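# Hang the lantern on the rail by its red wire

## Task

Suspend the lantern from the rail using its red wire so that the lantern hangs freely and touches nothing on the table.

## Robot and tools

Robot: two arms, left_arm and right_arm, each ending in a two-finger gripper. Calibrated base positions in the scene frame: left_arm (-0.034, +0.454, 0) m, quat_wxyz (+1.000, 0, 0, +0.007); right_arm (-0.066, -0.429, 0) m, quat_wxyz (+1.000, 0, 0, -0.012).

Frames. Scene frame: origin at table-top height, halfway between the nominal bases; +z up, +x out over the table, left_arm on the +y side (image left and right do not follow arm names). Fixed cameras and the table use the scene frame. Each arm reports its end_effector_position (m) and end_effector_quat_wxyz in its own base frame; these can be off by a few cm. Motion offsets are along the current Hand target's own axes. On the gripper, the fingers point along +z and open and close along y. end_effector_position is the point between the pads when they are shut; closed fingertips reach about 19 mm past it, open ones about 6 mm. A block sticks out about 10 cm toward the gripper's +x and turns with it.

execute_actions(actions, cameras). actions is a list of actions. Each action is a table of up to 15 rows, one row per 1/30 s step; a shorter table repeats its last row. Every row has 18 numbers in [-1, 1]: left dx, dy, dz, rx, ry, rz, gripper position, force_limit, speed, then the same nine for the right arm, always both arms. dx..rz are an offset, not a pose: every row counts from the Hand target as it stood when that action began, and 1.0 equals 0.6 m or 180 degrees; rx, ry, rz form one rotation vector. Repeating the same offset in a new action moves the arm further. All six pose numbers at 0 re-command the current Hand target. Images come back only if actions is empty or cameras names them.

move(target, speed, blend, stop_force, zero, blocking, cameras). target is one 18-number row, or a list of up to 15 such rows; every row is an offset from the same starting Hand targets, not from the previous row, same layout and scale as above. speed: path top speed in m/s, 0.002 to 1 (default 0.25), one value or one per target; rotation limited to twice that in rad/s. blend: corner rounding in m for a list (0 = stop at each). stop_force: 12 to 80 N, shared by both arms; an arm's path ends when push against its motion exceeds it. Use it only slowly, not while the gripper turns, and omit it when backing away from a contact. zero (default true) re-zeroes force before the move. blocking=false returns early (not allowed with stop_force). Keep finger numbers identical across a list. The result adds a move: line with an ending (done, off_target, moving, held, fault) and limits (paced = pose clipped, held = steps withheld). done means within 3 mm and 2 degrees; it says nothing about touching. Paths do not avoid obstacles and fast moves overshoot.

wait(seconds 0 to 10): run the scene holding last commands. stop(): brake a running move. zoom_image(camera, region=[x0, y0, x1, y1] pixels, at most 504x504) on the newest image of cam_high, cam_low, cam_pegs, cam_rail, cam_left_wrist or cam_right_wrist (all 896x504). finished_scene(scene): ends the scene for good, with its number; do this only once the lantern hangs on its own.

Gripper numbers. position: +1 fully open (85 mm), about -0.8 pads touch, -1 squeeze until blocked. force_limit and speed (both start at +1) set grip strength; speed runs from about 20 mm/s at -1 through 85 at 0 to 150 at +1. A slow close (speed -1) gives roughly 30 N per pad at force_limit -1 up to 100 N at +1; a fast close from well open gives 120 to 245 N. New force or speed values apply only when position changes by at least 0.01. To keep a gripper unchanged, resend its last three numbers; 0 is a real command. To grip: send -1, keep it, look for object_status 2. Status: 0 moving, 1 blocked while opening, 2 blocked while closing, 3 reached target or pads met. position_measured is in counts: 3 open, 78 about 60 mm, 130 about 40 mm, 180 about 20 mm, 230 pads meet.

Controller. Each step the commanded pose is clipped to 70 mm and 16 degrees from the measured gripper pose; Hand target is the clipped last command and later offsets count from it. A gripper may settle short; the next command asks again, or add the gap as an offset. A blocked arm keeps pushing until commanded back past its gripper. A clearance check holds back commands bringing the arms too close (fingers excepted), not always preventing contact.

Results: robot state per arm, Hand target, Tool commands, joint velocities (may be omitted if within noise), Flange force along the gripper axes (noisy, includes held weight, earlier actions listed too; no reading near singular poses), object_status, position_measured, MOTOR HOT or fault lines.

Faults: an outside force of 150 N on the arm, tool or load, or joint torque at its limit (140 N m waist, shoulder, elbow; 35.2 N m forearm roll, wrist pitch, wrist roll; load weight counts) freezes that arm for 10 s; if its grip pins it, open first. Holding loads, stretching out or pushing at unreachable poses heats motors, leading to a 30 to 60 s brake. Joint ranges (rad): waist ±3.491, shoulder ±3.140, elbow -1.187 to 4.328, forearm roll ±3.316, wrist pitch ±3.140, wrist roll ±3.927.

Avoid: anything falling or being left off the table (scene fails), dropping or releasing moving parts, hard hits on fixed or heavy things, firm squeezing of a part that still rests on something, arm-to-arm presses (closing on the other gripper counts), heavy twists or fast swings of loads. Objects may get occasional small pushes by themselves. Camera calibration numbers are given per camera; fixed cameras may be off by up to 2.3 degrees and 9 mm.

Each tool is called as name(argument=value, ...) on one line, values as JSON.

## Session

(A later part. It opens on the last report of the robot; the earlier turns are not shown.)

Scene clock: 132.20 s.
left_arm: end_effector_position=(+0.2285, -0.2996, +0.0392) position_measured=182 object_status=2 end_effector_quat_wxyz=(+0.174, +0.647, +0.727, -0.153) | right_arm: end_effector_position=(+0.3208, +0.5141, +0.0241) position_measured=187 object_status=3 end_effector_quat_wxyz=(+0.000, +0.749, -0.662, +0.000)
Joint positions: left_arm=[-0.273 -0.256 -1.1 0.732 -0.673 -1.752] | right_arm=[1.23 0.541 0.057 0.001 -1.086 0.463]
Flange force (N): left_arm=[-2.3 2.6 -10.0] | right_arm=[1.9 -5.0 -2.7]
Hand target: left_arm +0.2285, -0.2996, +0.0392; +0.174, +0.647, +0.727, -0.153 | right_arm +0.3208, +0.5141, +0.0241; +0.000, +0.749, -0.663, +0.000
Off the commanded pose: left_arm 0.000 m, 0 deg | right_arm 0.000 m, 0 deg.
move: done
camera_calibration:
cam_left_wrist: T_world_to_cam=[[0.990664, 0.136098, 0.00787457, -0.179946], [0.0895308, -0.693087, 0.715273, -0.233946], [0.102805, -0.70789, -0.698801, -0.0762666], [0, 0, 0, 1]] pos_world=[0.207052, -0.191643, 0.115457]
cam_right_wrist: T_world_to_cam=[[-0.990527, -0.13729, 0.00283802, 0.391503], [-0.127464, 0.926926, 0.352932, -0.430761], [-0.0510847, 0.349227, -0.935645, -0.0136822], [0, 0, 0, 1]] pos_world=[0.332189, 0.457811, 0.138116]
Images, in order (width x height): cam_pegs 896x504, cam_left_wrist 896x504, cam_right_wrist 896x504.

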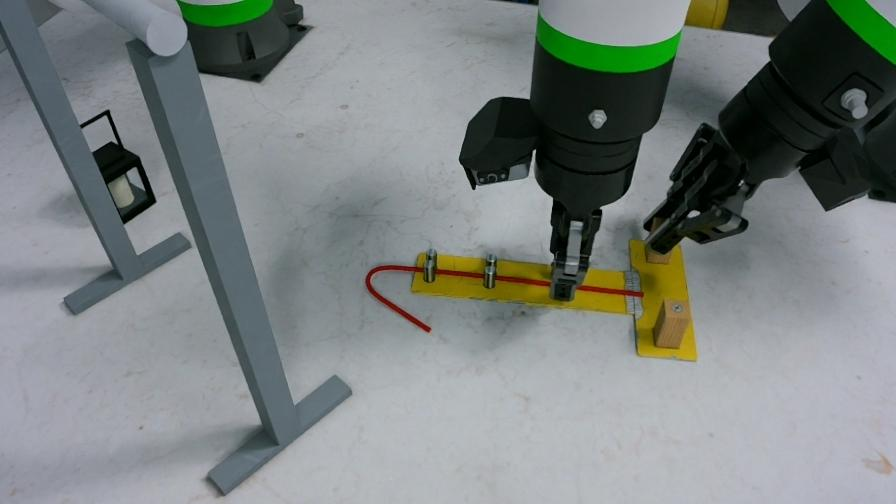

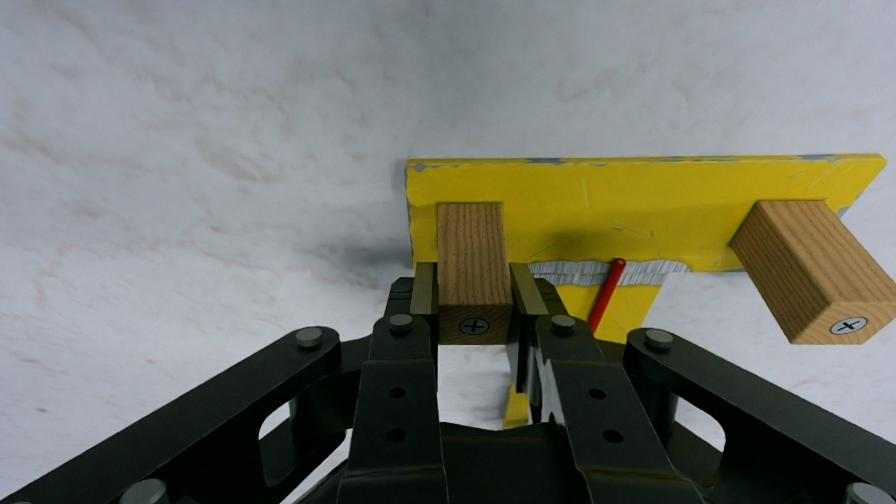

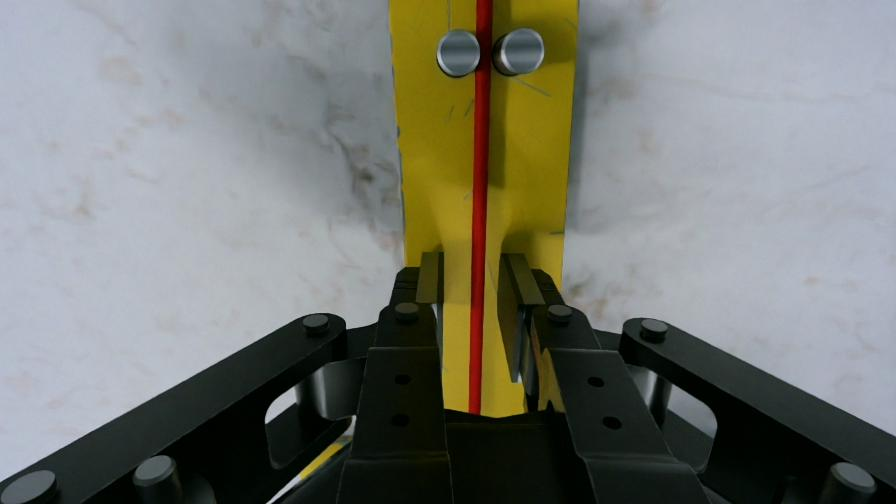

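move(target=[[0,0,0,0,0,0,-1,0,-1,0.0058,0,0,0,0,0,-0.461,0,0],[0,0,0,0,0,0,-1,0,-1,0.0058,0,0,0,0,0,-1,-1,-0.5],[0,0,0,0,0,0,-1,0,-1,0.0133,0.0328,0,0,0,-0.111,-1,-1,-0.5],[0,0,0,0,0,0,-1,0,-1,0.0307,0.0595,0,0,0,-0.222,-1,-1,-0.5],[0,0,0,0,0,0,-1,0,-1,0.0545,0.0773,0,0,0,-0.333,-1,-1,-0.5],[0,0,0,0,0,0,-1,0,-1,0.081,0.0852,0,0,0,-0.444,-1,-1,-0.5],[0,0,0,0,0,0,-1,0,-1,0.1067,0.0835,0,0,0,-0.556,-1,-1,-0.5],[0,0,0,0,0,0,-1,0,-1,0.1282,0.0738,0,0,0,-0.667,-1,-1,-0.5],[0,0,0,0,0,0,-1,0,-1,0.1438,0.0588,0,0,0,-0.778,-1,-1,-0.5],[0,0,0,0,0,0,-1,0,-1,0.1507,0.0455,0,0,0,-0.861,-1,-1,-0.5]], speed=0.2, blend=[0,0,0.005,0.005,0.005,0.005,0.005,0.005,0.005,0], cameras=["cam_right_wrist","cam_pegs","cam_left_wrist"])

Scene clock: 152.33 s.
left_arm: end_effector_position=(+0.2285, -0.2996, +0.0392) position_measured=182 object_status=2 end_effector_quat_wxyz=(+0.174, +0.647, +0.727, -0.153) | right_arm: end_effector_position=(+0.3047, +0.4210, +0.0241) position_measured=224 object_status=2 end_effector_quat_wxyz=(+0.000, +0.809, +0.588, +0.000)
Joint positions: left_arm=[-0.273 -0.256 -1.1 0.732 -0.673 -1.752] | right_arm=[1.198 0.353 -0.221 0.001 -0.997 3.2]
Flange force (N): left_arm=[-3.8 12.0 -3.8] | right_arm=[-0.5 -4.2 -3.3]
Hand target: left_arm +0.2285, -0.2996, +0.0392; +0.174, +0.647, +0.727, -0.153 | right_arm +0.3047, +0.4210, +0.0240; +0.000, +0.809, +0.588, +0.000
Off the commanded pose: left_arm 0.000 m, 0 deg | right_arm 0.000 m, 0 deg.
move: done
camera_calibration:
cam_left_wrist: T_world_to_cam=[[0.990664, 0.136098, 0.00787457, -0.179946], [0.0895308, -0.693087, 0.715273, -0.233946], [0.102805, -0.70789, -0.698801, -0.0762666], [0, 0, 0, 1]] pos_world=[0.207052, -0.191643, 0.115457]
cam_right_wrist: T_world_to_cam=[[0.955612, -0.29459, 0.00475696, -0.163995], [-0.27727, -0.893734, 0.352649, 0.465731], [-0.0996353, -0.338315, -0.935743, 0.322293], [0, 0, 0, 1]] pos_world=[0.31796, 0.476964, 0.138124]
Images, in order (width x height): cam_pegs 896x504, cam_left_wrist 896x504, cam_right_wrist 896x504.

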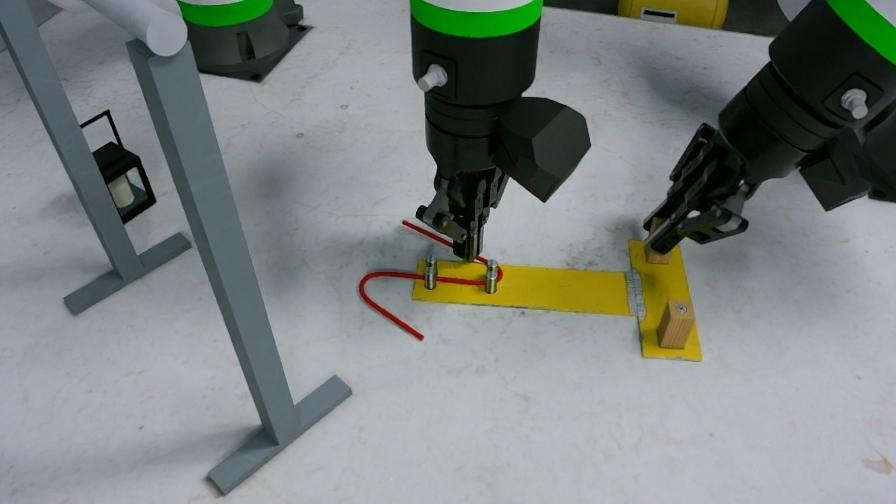

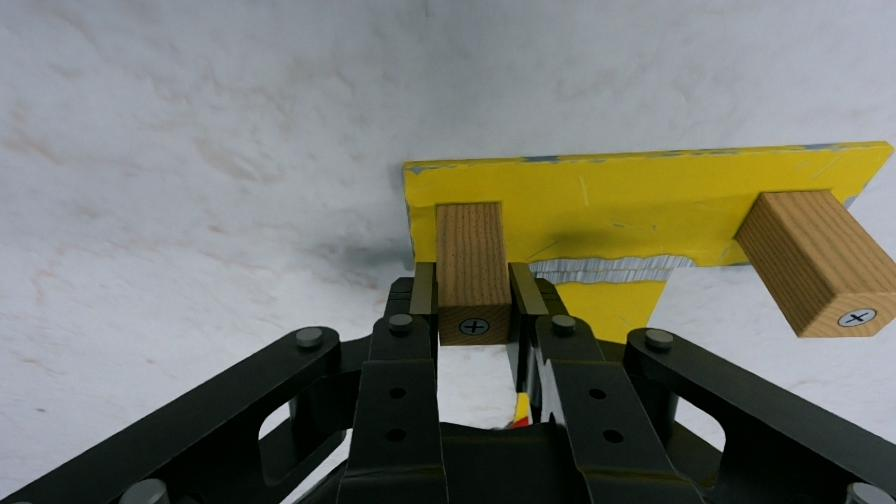

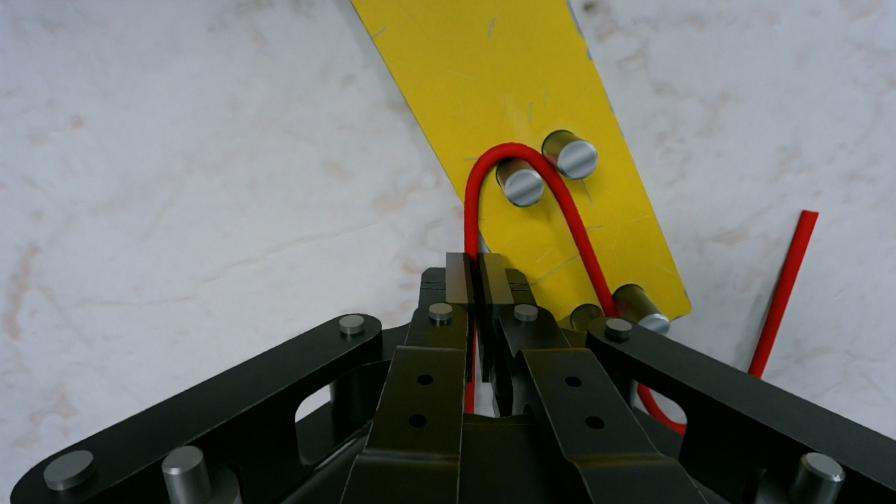

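move(target=[[0,0,0,0,0,0,-1,0,-1,0,0,0,0,0,0,-0.461,-1,0],[0,0,0,0,0,0,-1,0,-1,0,0,-0.1,0,0,0,-0.461,-1,0],[0,0,0,0,0,0,-1,0,-1,0.0151,0.0545,-0.11,0,0,0.844,-0.461,-1,0]], speed=[0.1,0.15,0.5], cameras=["cam_right_wrist","cam_pegs"])

Scene clock: 170.63 s.
left_arm: end_effector_position=(+0.2285, -0.2996, +0.0392) position_measured=182 object_status=2 end_effector_quat_wxyz=(+0.174, +0.647, +0.727, -0.153) | right_arm: end_effector_position=(+0.3386, +0.4195, +0.0900) position_measured=187 object_status=3 end_effector_quat_wxyz=(+0.000, +0.766, -0.642, +0.000)
Joint positions: left_arm=[-0.273 -0.256 -1.1 0.732 -0.673 -1.752] | right_arm=[1.136 0.32 -0.092 0.001 -1.159 0.61]
Flange force (N): left_arm=[-2.2 2.5 -9.7] | right_arm=[2.4 -5.2 -2.8]
Hand target: left_arm +0.2285, -0.2996, +0.0392; +0.174, +0.647, +0.727, -0.153 | right_arm +0.3386, +0.4195, +0.0901; +0.000, +0.766, -0.642, +0.000
Off the commanded pose: left_arm 0.000 m, 0 deg | right_arm 0.000 m, 0 deg.
move: done
camera_calibration:
cam_right_wrist: T_world_to_cam=[[-0.981801, -0.18989, 0.00303261, 0.415036], [-0.176627, 0.918859, 0.352847, -0.344108], [-0.0697887, 0.34589, -0.935676, 0.0897298], [0, 0, 0, 1]] pos_world=[0.352967, 0.363962, 0.204117]
Images, in order (width x height): cam_pegs 896x504, cam_right_wrist 896x504.

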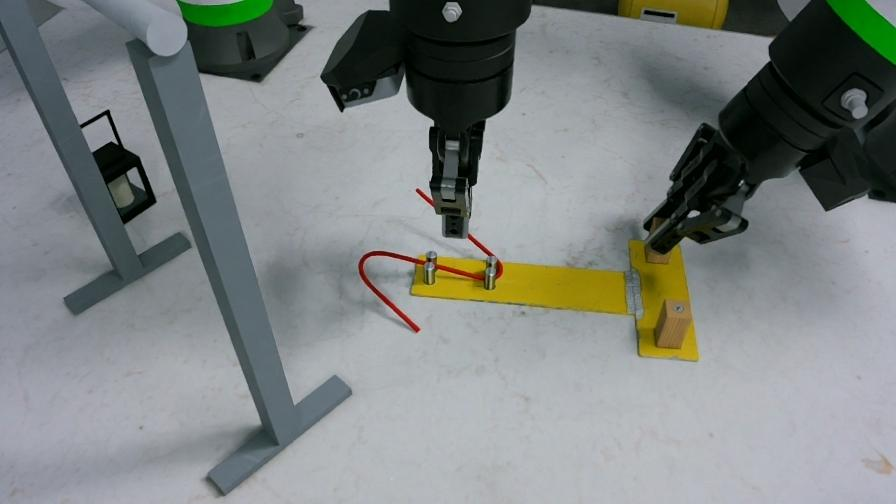

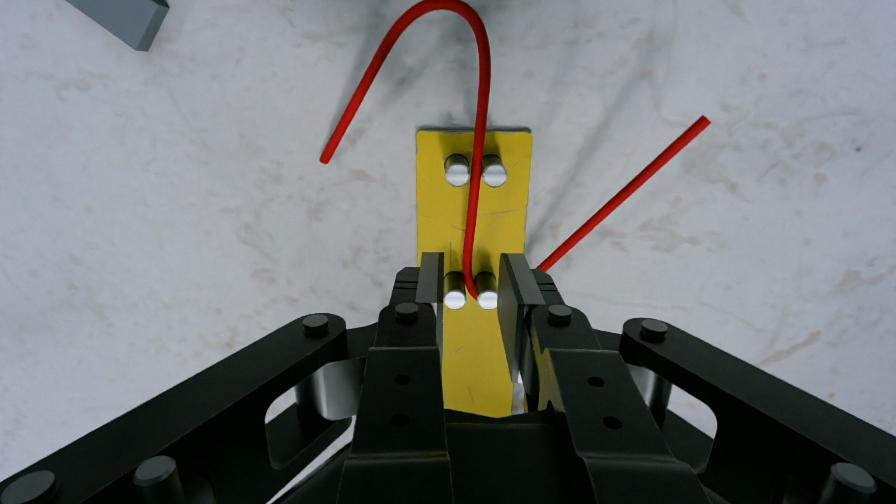

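zoom_image(camera="cam_pegs", region=[340, 150, 560, 360])

wait(seconds=0.1, cameras=["cam_rail","cam_low"])

zoom_image(camera="cam_rail", region=[300, 160, 480, 360])

Scaled by 2.291.

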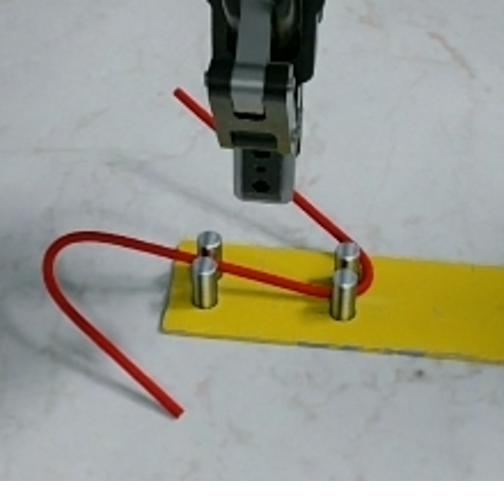

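Scene clock: 177.47 s.
left_arm: end_effector_position=(+0.2285, -0.2996, +0.0392) position_measured=182 object_status=2 end_effector_quat_wxyz=(+0.174, +0.647, +0.727, -0.153) | right_arm: end_effector_position=(+0.3386, +0.4195, +0.0901) position_measured=187 object_status=3 end_effector_quat_wxyz=(+0.000, +0.766, -0.642, +0.000)
Joint positions: left_arm=[-0.273 -0.256 -1.1 0.732 -0.673 -1.752] | right_arm=[1.136 0.32 -0.092 0.001 -1.159 0.61]
Flange force (N): left_arm=[-2.4 2.7 -9.6] | right_arm=[3.0 -4.7 -3.0]
Hand target: left_arm +0.2285, -0.2996, +0.0392; +0.174, +0.647, +0.727, -0.153 | right_arm +0.3386, +0.4195, +0.0901; +0.000, +0.766, -0.642, +0.000
Tool commands: left_gripper/position=-1.0 left_gripper/force_limit=+0.0 left_gripper/speed=-1.0 right_gripper/position=-0.461 right_gripper/force_limit=-1.0 right_gripper/speed=+0.0
Off the commanded pose: left_arm 0.000 m, 0 deg | right_arm 0.000 m, 0 deg.
wait: 0.10 s; at rest from the start
Images, in order (width x height): cam_low 896x504, cam_rail 896x504.

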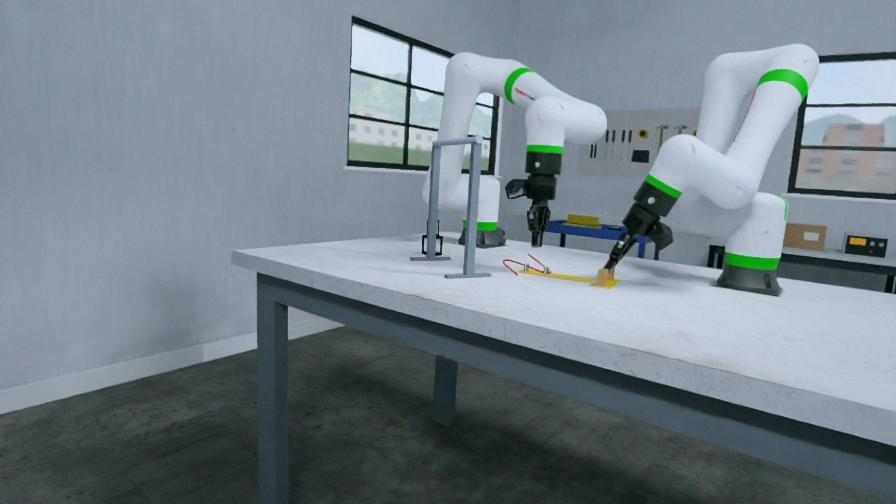

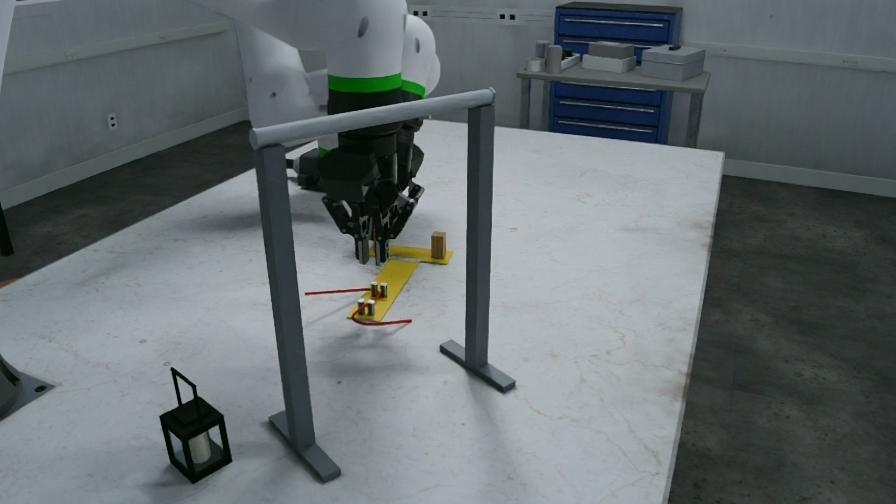

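Scaled by 2.520.

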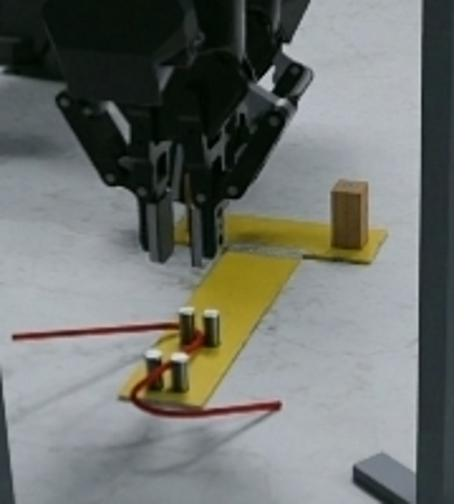

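move(target=[[0,0,0,0,0,0,-1,0,-1,0,0,0.108,0,0,0,-0.461,0,0],[0,0,0,0,0,0,-1,0,-1,0,0,0.108,0,0,0,-1,0,-0.5],[0,0,0,0,0,0,-1,0,-1,0,0,-0.05,0,0,0,-1,0,-0.5]], speed=[0.1,0.1,0.05], cameras=["cam_right_wrist","cam_pegs","cam_rail","cam_low"])

zoom_image(camera="cam_pegs", region=[330, 100, 570, 340])

zoom_image(camera="cam_rail", region=[280, 140, 480, 340])

zoom_image(camera="cam_low", region=[470, 190, 630, 300])

Scene clock: 190.07 s.
left_arm: end_effector_position=(+0.2284, -0.2996, +0.0392) position_measured=182 object_status=2 end_effector_quat_wxyz=(+0.174, +0.647, +0.727, -0.153) | right_arm: end_effector_position=(+0.3385, +0.4195, +0.1201) position_measured=226 object_status=2 end_effector_quat_wxyz=(+0.000, +0.766, -0.642, +0.000)
Joint positions: left_arm=[-0.273 -0.256 -1.1 0.732 -0.673 -1.752] | right_arm=[1.136 0.292 -0.052 0.001 -1.226 0.61]
Flange force (N): left_arm=[-1.9 3.3 -8.2] | right_arm=[3.0 -5.7 -2.8]
Hand target: left_arm +0.2285, -0.2996, +0.0392; +0.174, +0.647, +0.727, -0.153 | right_arm +0.3385, +0.4195, +0.1201; +0.000, +0.766, -0.642, +0.000
Off the commanded pose: left_arm 0.000 m, 0 deg | right_arm 0.000 m, 0 deg.
move: done
camera_calibration:
cam_right_wrist: T_world_to_cam=[[-0.981789, -0.189951, 0.00286346, 0.414984], [-0.17673, 0.918779, 0.353003, -0.354608], [-0.069684, 0.346068, -0.935618, 0.117813], [0, 0, 0, 1]] pos_world=[0.352966, 0.363862, 0.234217]
Images, in order (width x height): cam_low 896x504, cam_pegs 896x504, cam_rail 896x504, cam_right_wrist 896x504.

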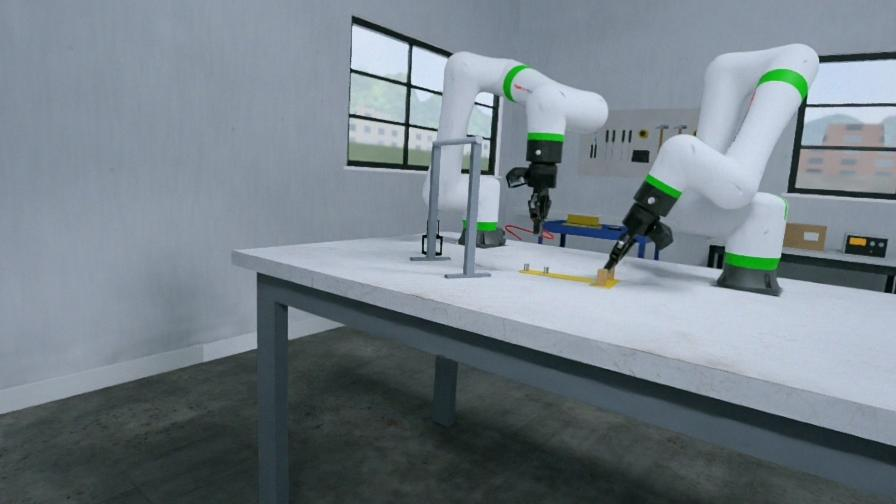

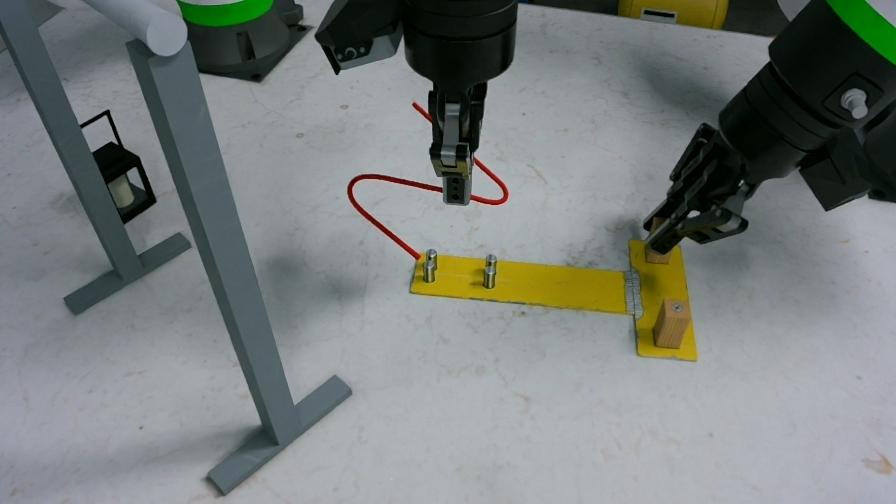

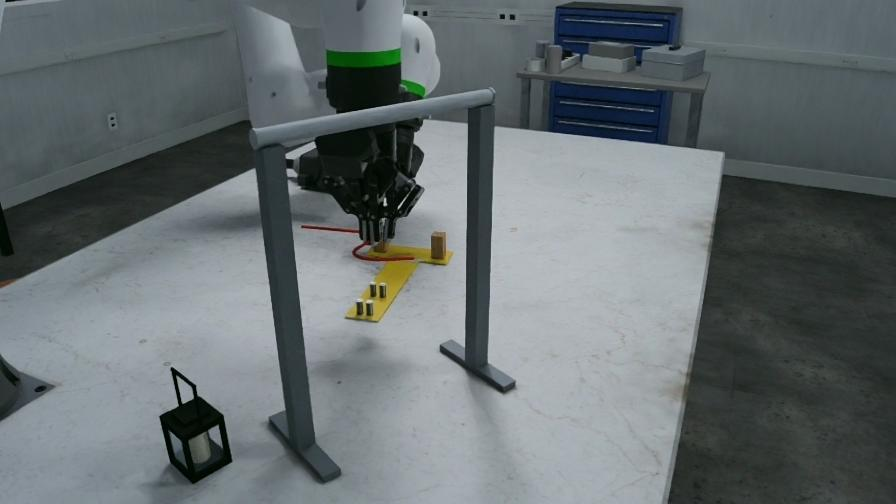

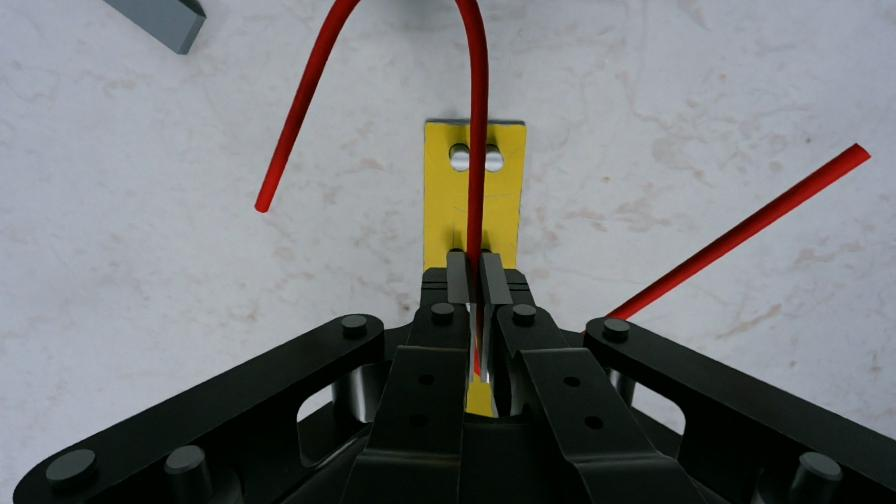

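Scaled by 2.100.

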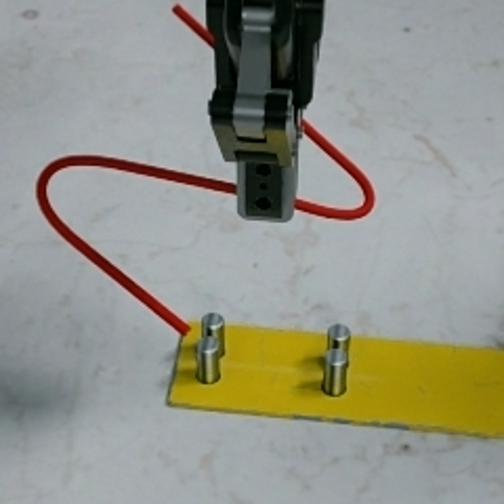

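Scaled by 2.520.

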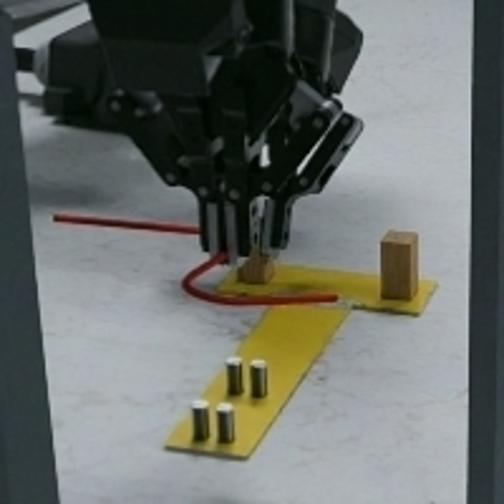

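Scaled by 3.150.

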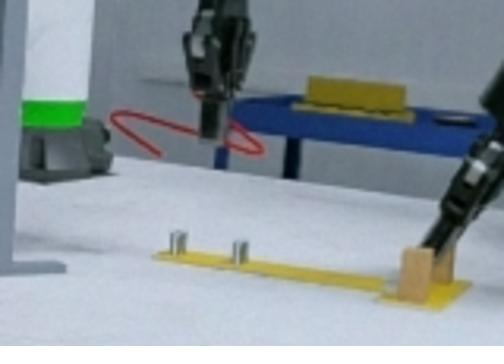

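move(target=[[0,0,0,0,0,0,-0.08,0,0,0,0,0,0,0,0,-1,0,-0.5],[0,0,-0.1333,0,0,0,-0.08,0,0,0,0,-0.03,0,0,0,-1,0,-0.5],[0.0303,-0.017,-0.503,-0.123,0.1133,-0.5191,-0.08,0,0,-0.0944,-0.2463,0,0.089,-0.055,0,-1,0,-0.5]], speed=0.35, blend=[0,0.01,0], cameras=["cam_right_wrist","cam_pegs","cam_rail","cam_low"])

zoom_image(camera="cam_rail", region=[320, 120, 540, 340])

zoom_image(camera="cam_low", region=[470, 190, 630, 300])

Scene clock: 211.33 s.
left_arm: end_effector_position=(+0.2001, -0.1495, +0.3003) position_measured=139 object_status=3 end_effector_quat_wxyz=(+0.000, -0.105, +0.995, +0.000) | right_arm: end_effector_position=(+0.4741, +0.5011, +0.1202) position_measured=226 object_status=2 end_effector_quat_wxyz=(-0.162, +0.756, -0.634, +0.024)
Joint positions: left_arm=[-0.094 -0.538 -0.361 0 -1.748 0.304] | right_arm=[1.048 0.425 0.047 0.132 -0.883 0.63]
Flange force (N): left_arm=[-0.3 4.0 0.4] | right_arm=[2.6 -5.6 -2.2]
Hand target: left_arm +0.2001, -0.1496, +0.3003; +0.000, -0.105, +0.995, +0.000 | right_arm +0.4741, +0.5011, +0.1202; -0.162, +0.756, -0.634, +0.024
Off the commanded pose: left_arm 0.000 m, 0 deg | right_arm 0.000 m, 0 deg.
move: done
camera_calibration:
cam_right_wrist: T_world_to_cam=[[-0.94819, -0.160084, -0.274424, 0.565993], [-0.280961, 0.825746, 0.489085, -0.325973], [0.14831, 0.540848, -0.827942, -0.114829], [0, 0, 0, 1]] pos_world=[0.462114, 0.421882, 0.219679]
Images, in order (width x height): cam_low 896x504, cam_pegs 896x504, cam_rail 896x504, cam_right_wrist 896x504.

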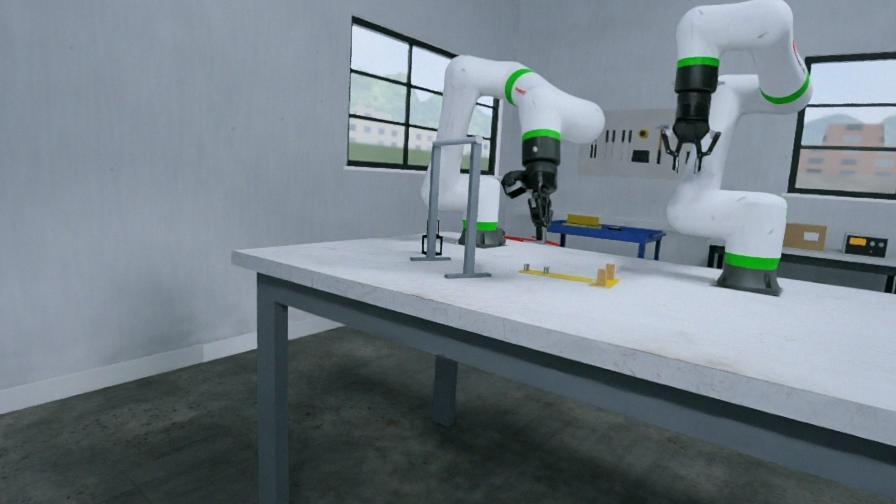

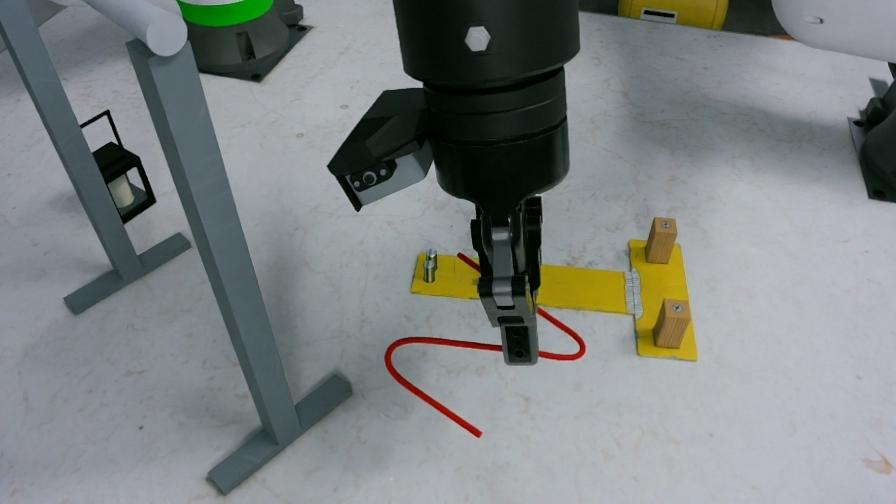

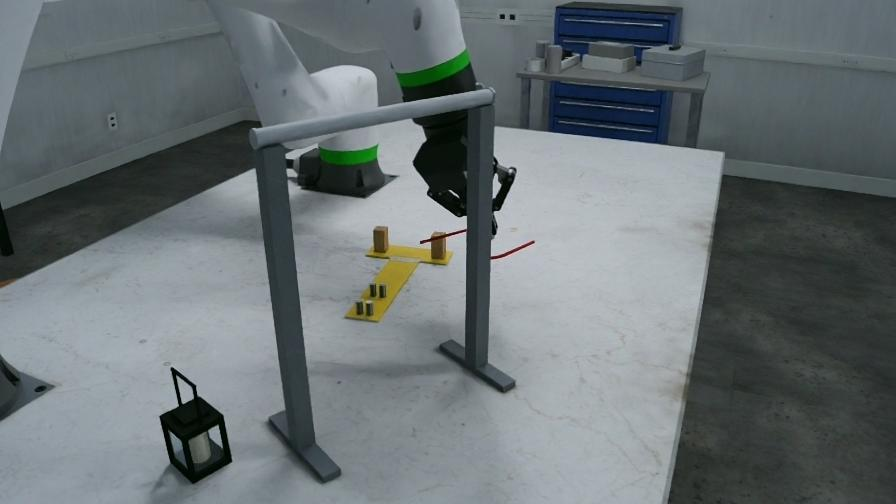

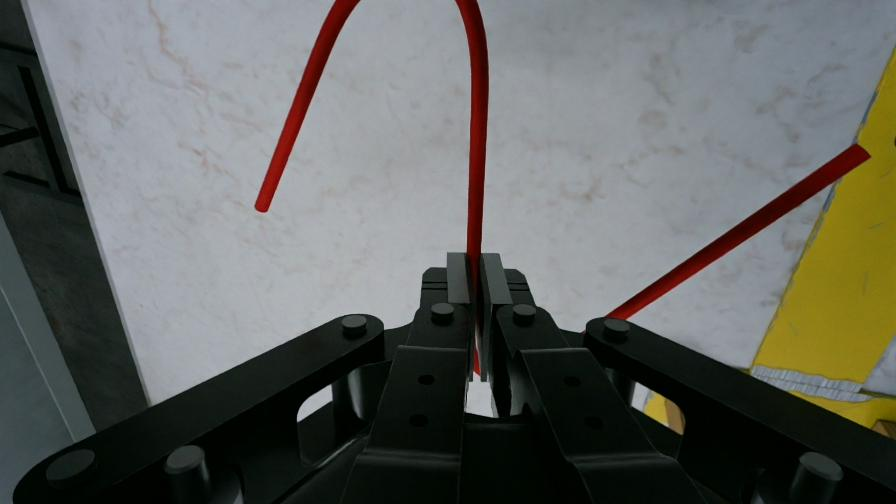

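Scaled by 2.291.

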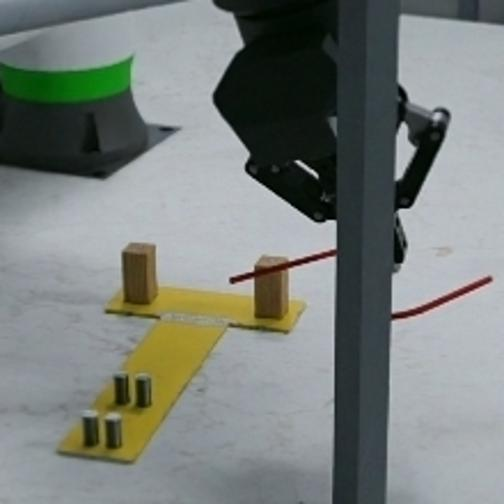

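Scaled by 3.150.

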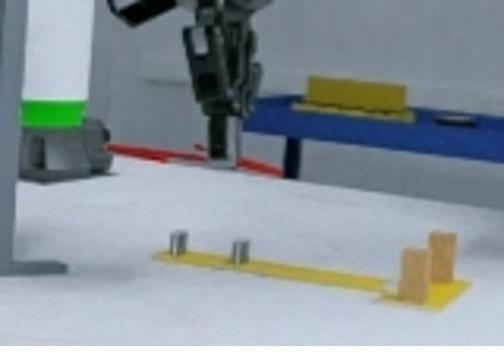

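move(target=[[0,0,0,0,0,0,-0.08,0,0,0.0239,0.039,0.1342,0,0,0,-1,0,-0.5],[0,0,0,0,0,0,-0.08,0,0,0.027,0.0439,0.151,0,0,0,-1,0,-0.5]], speed=[0.12,0.02], cameras=["cam_pegs","cam_right_wrist"])

Scene clock: 235.13 s.
left_arm: end_effector_position=(+0.2001, -0.1496, +0.3003) position_measured=139 object_status=3 end_effector_quat_wxyz=(+0.000, -0.105, +0.995, +0.000) | right_arm: end_effector_position=(+0.4742, +0.5012, +0.0245) position_measured=226 object_status=2 end_effector_quat_wxyz=(-0.162, +0.756, -0.634, +0.024)
Joint positions: left_arm=[-0.094 -0.538 -0.361 0 -1.748 0.304] | right_arm=[1.047 0.524 -0.061 0.163 -0.678 0.589]
Flange force (N): left_arm=[-0.2 3.6 0.5] | right_arm=[2.6 -5.9 -2.1]
Hand target: left_arm +0.2001, -0.1496, +0.3003; +0.000, -0.105, +0.995, +0.000 | right_arm +0.4742, +0.5012, +0.0245; -0.162, +0.756, -0.634, +0.024
Off the commanded pose: left_arm 0.000 m, 0 deg | right_arm 0.000 m, 0 deg.
move: done
camera_calibration:
cam_right_wrist: T_world_to_cam=[[-0.94819, -0.160084, -0.274424, 0.539842], [-0.280961, 0.825746, 0.489085, -0.279222], [0.14831, 0.540848, -0.827942, -0.194132], [0, 0, 0, 1]] pos_world=[0.462214, 0.421982, 0.123979]
Images, in order (width x height): cam_pegs 896x504, cam_right_wrist 896x504.

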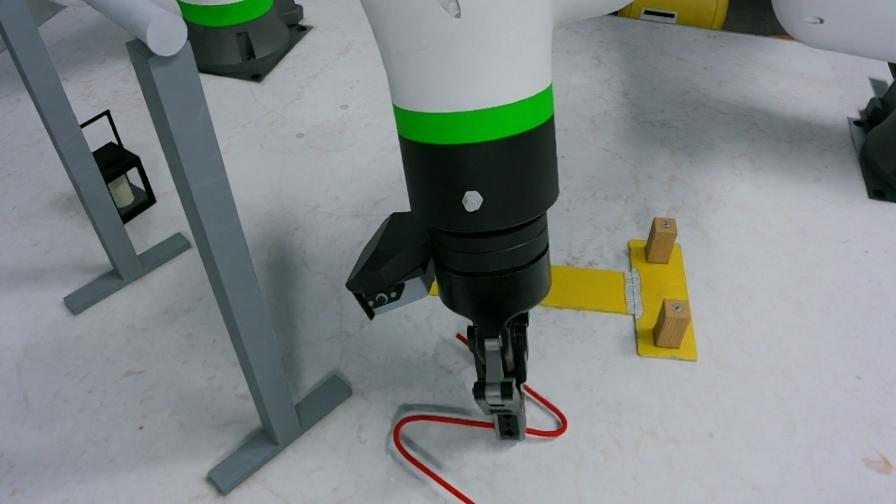

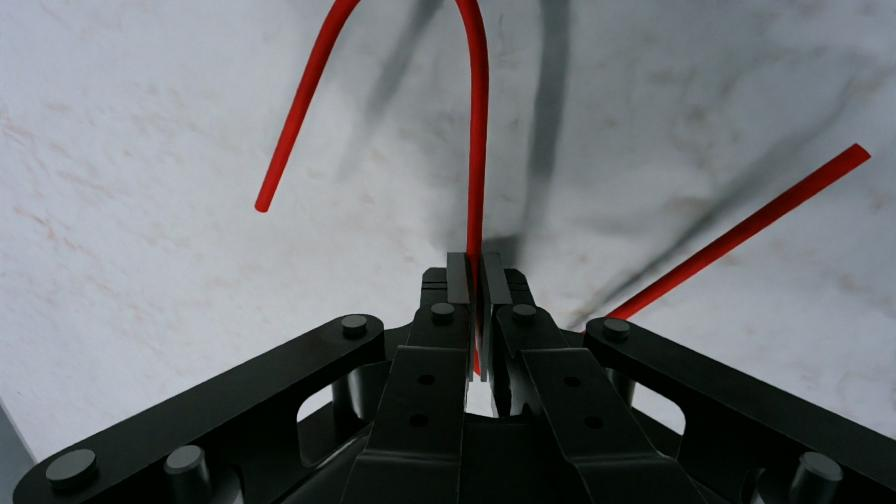

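move(target=[0,0,0,0,0,0,-0.08,0,0,0.00127,0.00206,0.0071,0,0,0,-1,0,-0.5], speed=0.01, stop_force=14)

move(target=[0,0,0,0,0,0,-0.08,0,0,0,0,0,0,0,0,-0.5,0,-1])

move(target=[[0,0,0,0,0,0,-0.08,0,0,-0.0282,-0.0458,-0.1578,0,0,0,-0.5,0,-1],[0,0,0,0,0,0,-0.08,0,0,-0.0564,-0.0917,-0.3157,0,0,0,-0.3,0,-0.5]], speed=[0.1,0.3], cameras=["cam_pegs","cam_right_wrist","cam_high"])

Scene clock: 243.50 s.
left_arm: end_effector_position=(+0.2001, -0.1496, +0.3003) position_measured=139 object_status=3 end_effector_quat_wxyz=(+0.000, -0.105, +0.995, +0.000) | right_arm: end_effector_position=(+0.4743, +0.5013, +0.0218) position_measured=226 object_status=2 end_effector_quat_wxyz=(-0.163, +0.756, -0.633, +0.024)
Joint positions: left_arm=[-0.094 -0.538 -0.361 0 -1.748 0.304] | right_arm=[1.047 0.527 -0.064 0.164 -0.672 0.587]
Flange force (N): left_arm=[-0.4 3.4 0.7] | right_arm=[0.1 -7.5 -24.3]
Hand target: left_arm +0.2001, -0.1496, +0.3003; +0.000, -0.105, +0.995, +0.000 | right_arm +0.4742, +0.5013, +0.0217; -0.162, +0.756, -0.633, +0.024 (not the last commanded pose)
Off the commanded pose: left_arm 0.000 m, 0 deg | right_arm 0.002 m, 0 deg.
move: contact (right_arm)

Scene clock: 244.43 s.
left_arm: end_effector_position=(+0.2001, -0.1496, +0.3003) position_measured=139 object_status=3 end_effector_quat_wxyz=(+0.000, -0.105, +0.995, +0.000) | right_arm: end_effector_position=(+0.4743, +0.5014, +0.0218) position_measured=195 object_status=0 end_effector_quat_wxyz=(-0.163, +0.756, -0.633, +0.024)
Joint positions: left_arm=[-0.094 -0.538 -0.361 0 -1.748 0.304] | right_arm=[1.047 0.527 -0.064 0.164 -0.672 0.587]
Flange force (N): left_arm=[-0.4 3.1 0.5] | right_arm=[-5.6 -32.3 -64.9]
Hand target: left_arm +0.2001, -0.1496, +0.3003; +0.000, -0.105, +0.995, +0.000 | right_arm +0.4742, +0.5013, +0.0217; -0.162, +0.756, -0.633, +0.024
Off the commanded pose: left_arm 0.000 m, 0 deg | right_arm 0.000 m, 0 deg.
move: done

Scene clock: 246.87 s.
left_arm: end_effector_position=(+0.2001, -0.1496, +0.3003) position_measured=139 object_status=3 end_effector_quat_wxyz=(+0.000, -0.105, +0.995, +0.000) | right_arm: end_effector_position=(+0.4741, +0.5011, +0.2219) position_measured=167 object_status=0 end_effector_quat_wxyz=(-0.162, +0.756, -0.633, +0.024)
Joint positions: left_arm=[-0.094 -0.538 -0.361 0 -1.748 0.304] | right_arm=[1.049 0.368 0.216 0.114 -1.108 0.663]
Flange force (N): left_arm=[-0.1 2.8 0.5] | right_arm=[1.7 -6.5 -2.7]
Hand target: left_arm +0.2001, -0.1496, +0.3003; +0.000, -0.105, +0.995, +0.000 | right_arm +0.4741, +0.5011, +0.2219; -0.162, +0.756, -0.633, +0.024
Off the commanded pose: left_arm 0.000 m, 0 deg | right_arm 0.000 m, 0 deg.
move: done
camera_calibration:
cam_right_wrist: T_world_to_cam=[[-0.948081, -0.160168, -0.274751, 0.59387], [-0.281275, 0.825461, 0.489385, -0.375523], [0.148413, 0.541257, -0.827656, -0.0310074], [0, 0, 0, 1]] pos_world=[0.462014, 0.421882, 0.321279]
Images, in order (width x height): cam_high 896x504, cam_pegs 896x504, cam_right_wrist 896x504.

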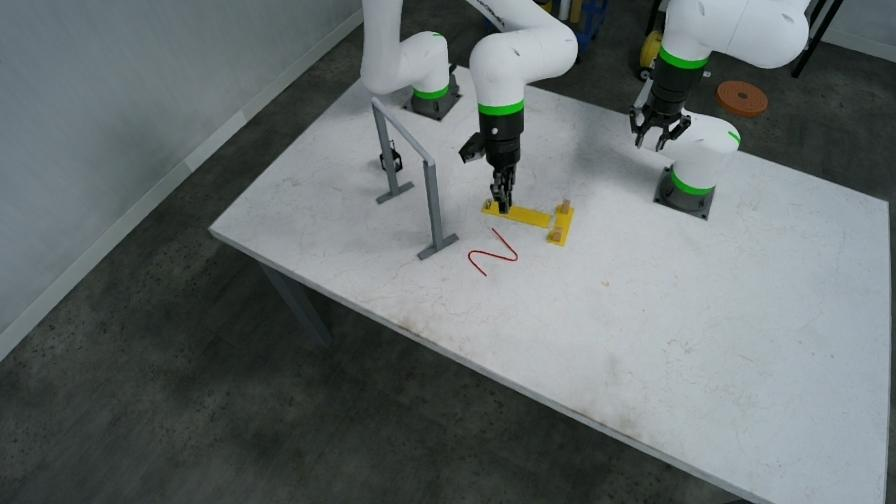

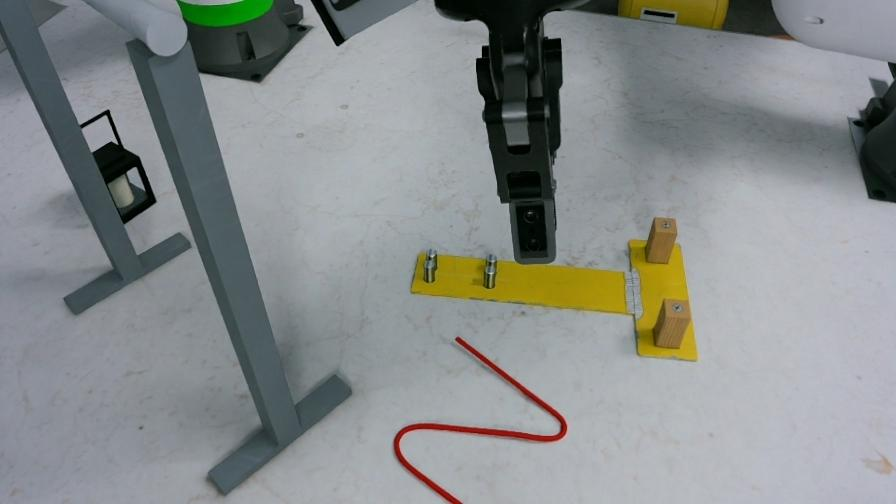

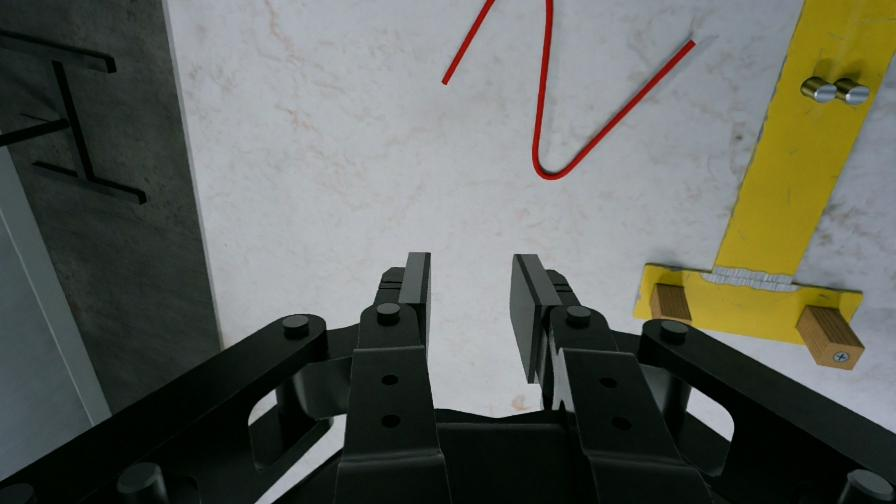

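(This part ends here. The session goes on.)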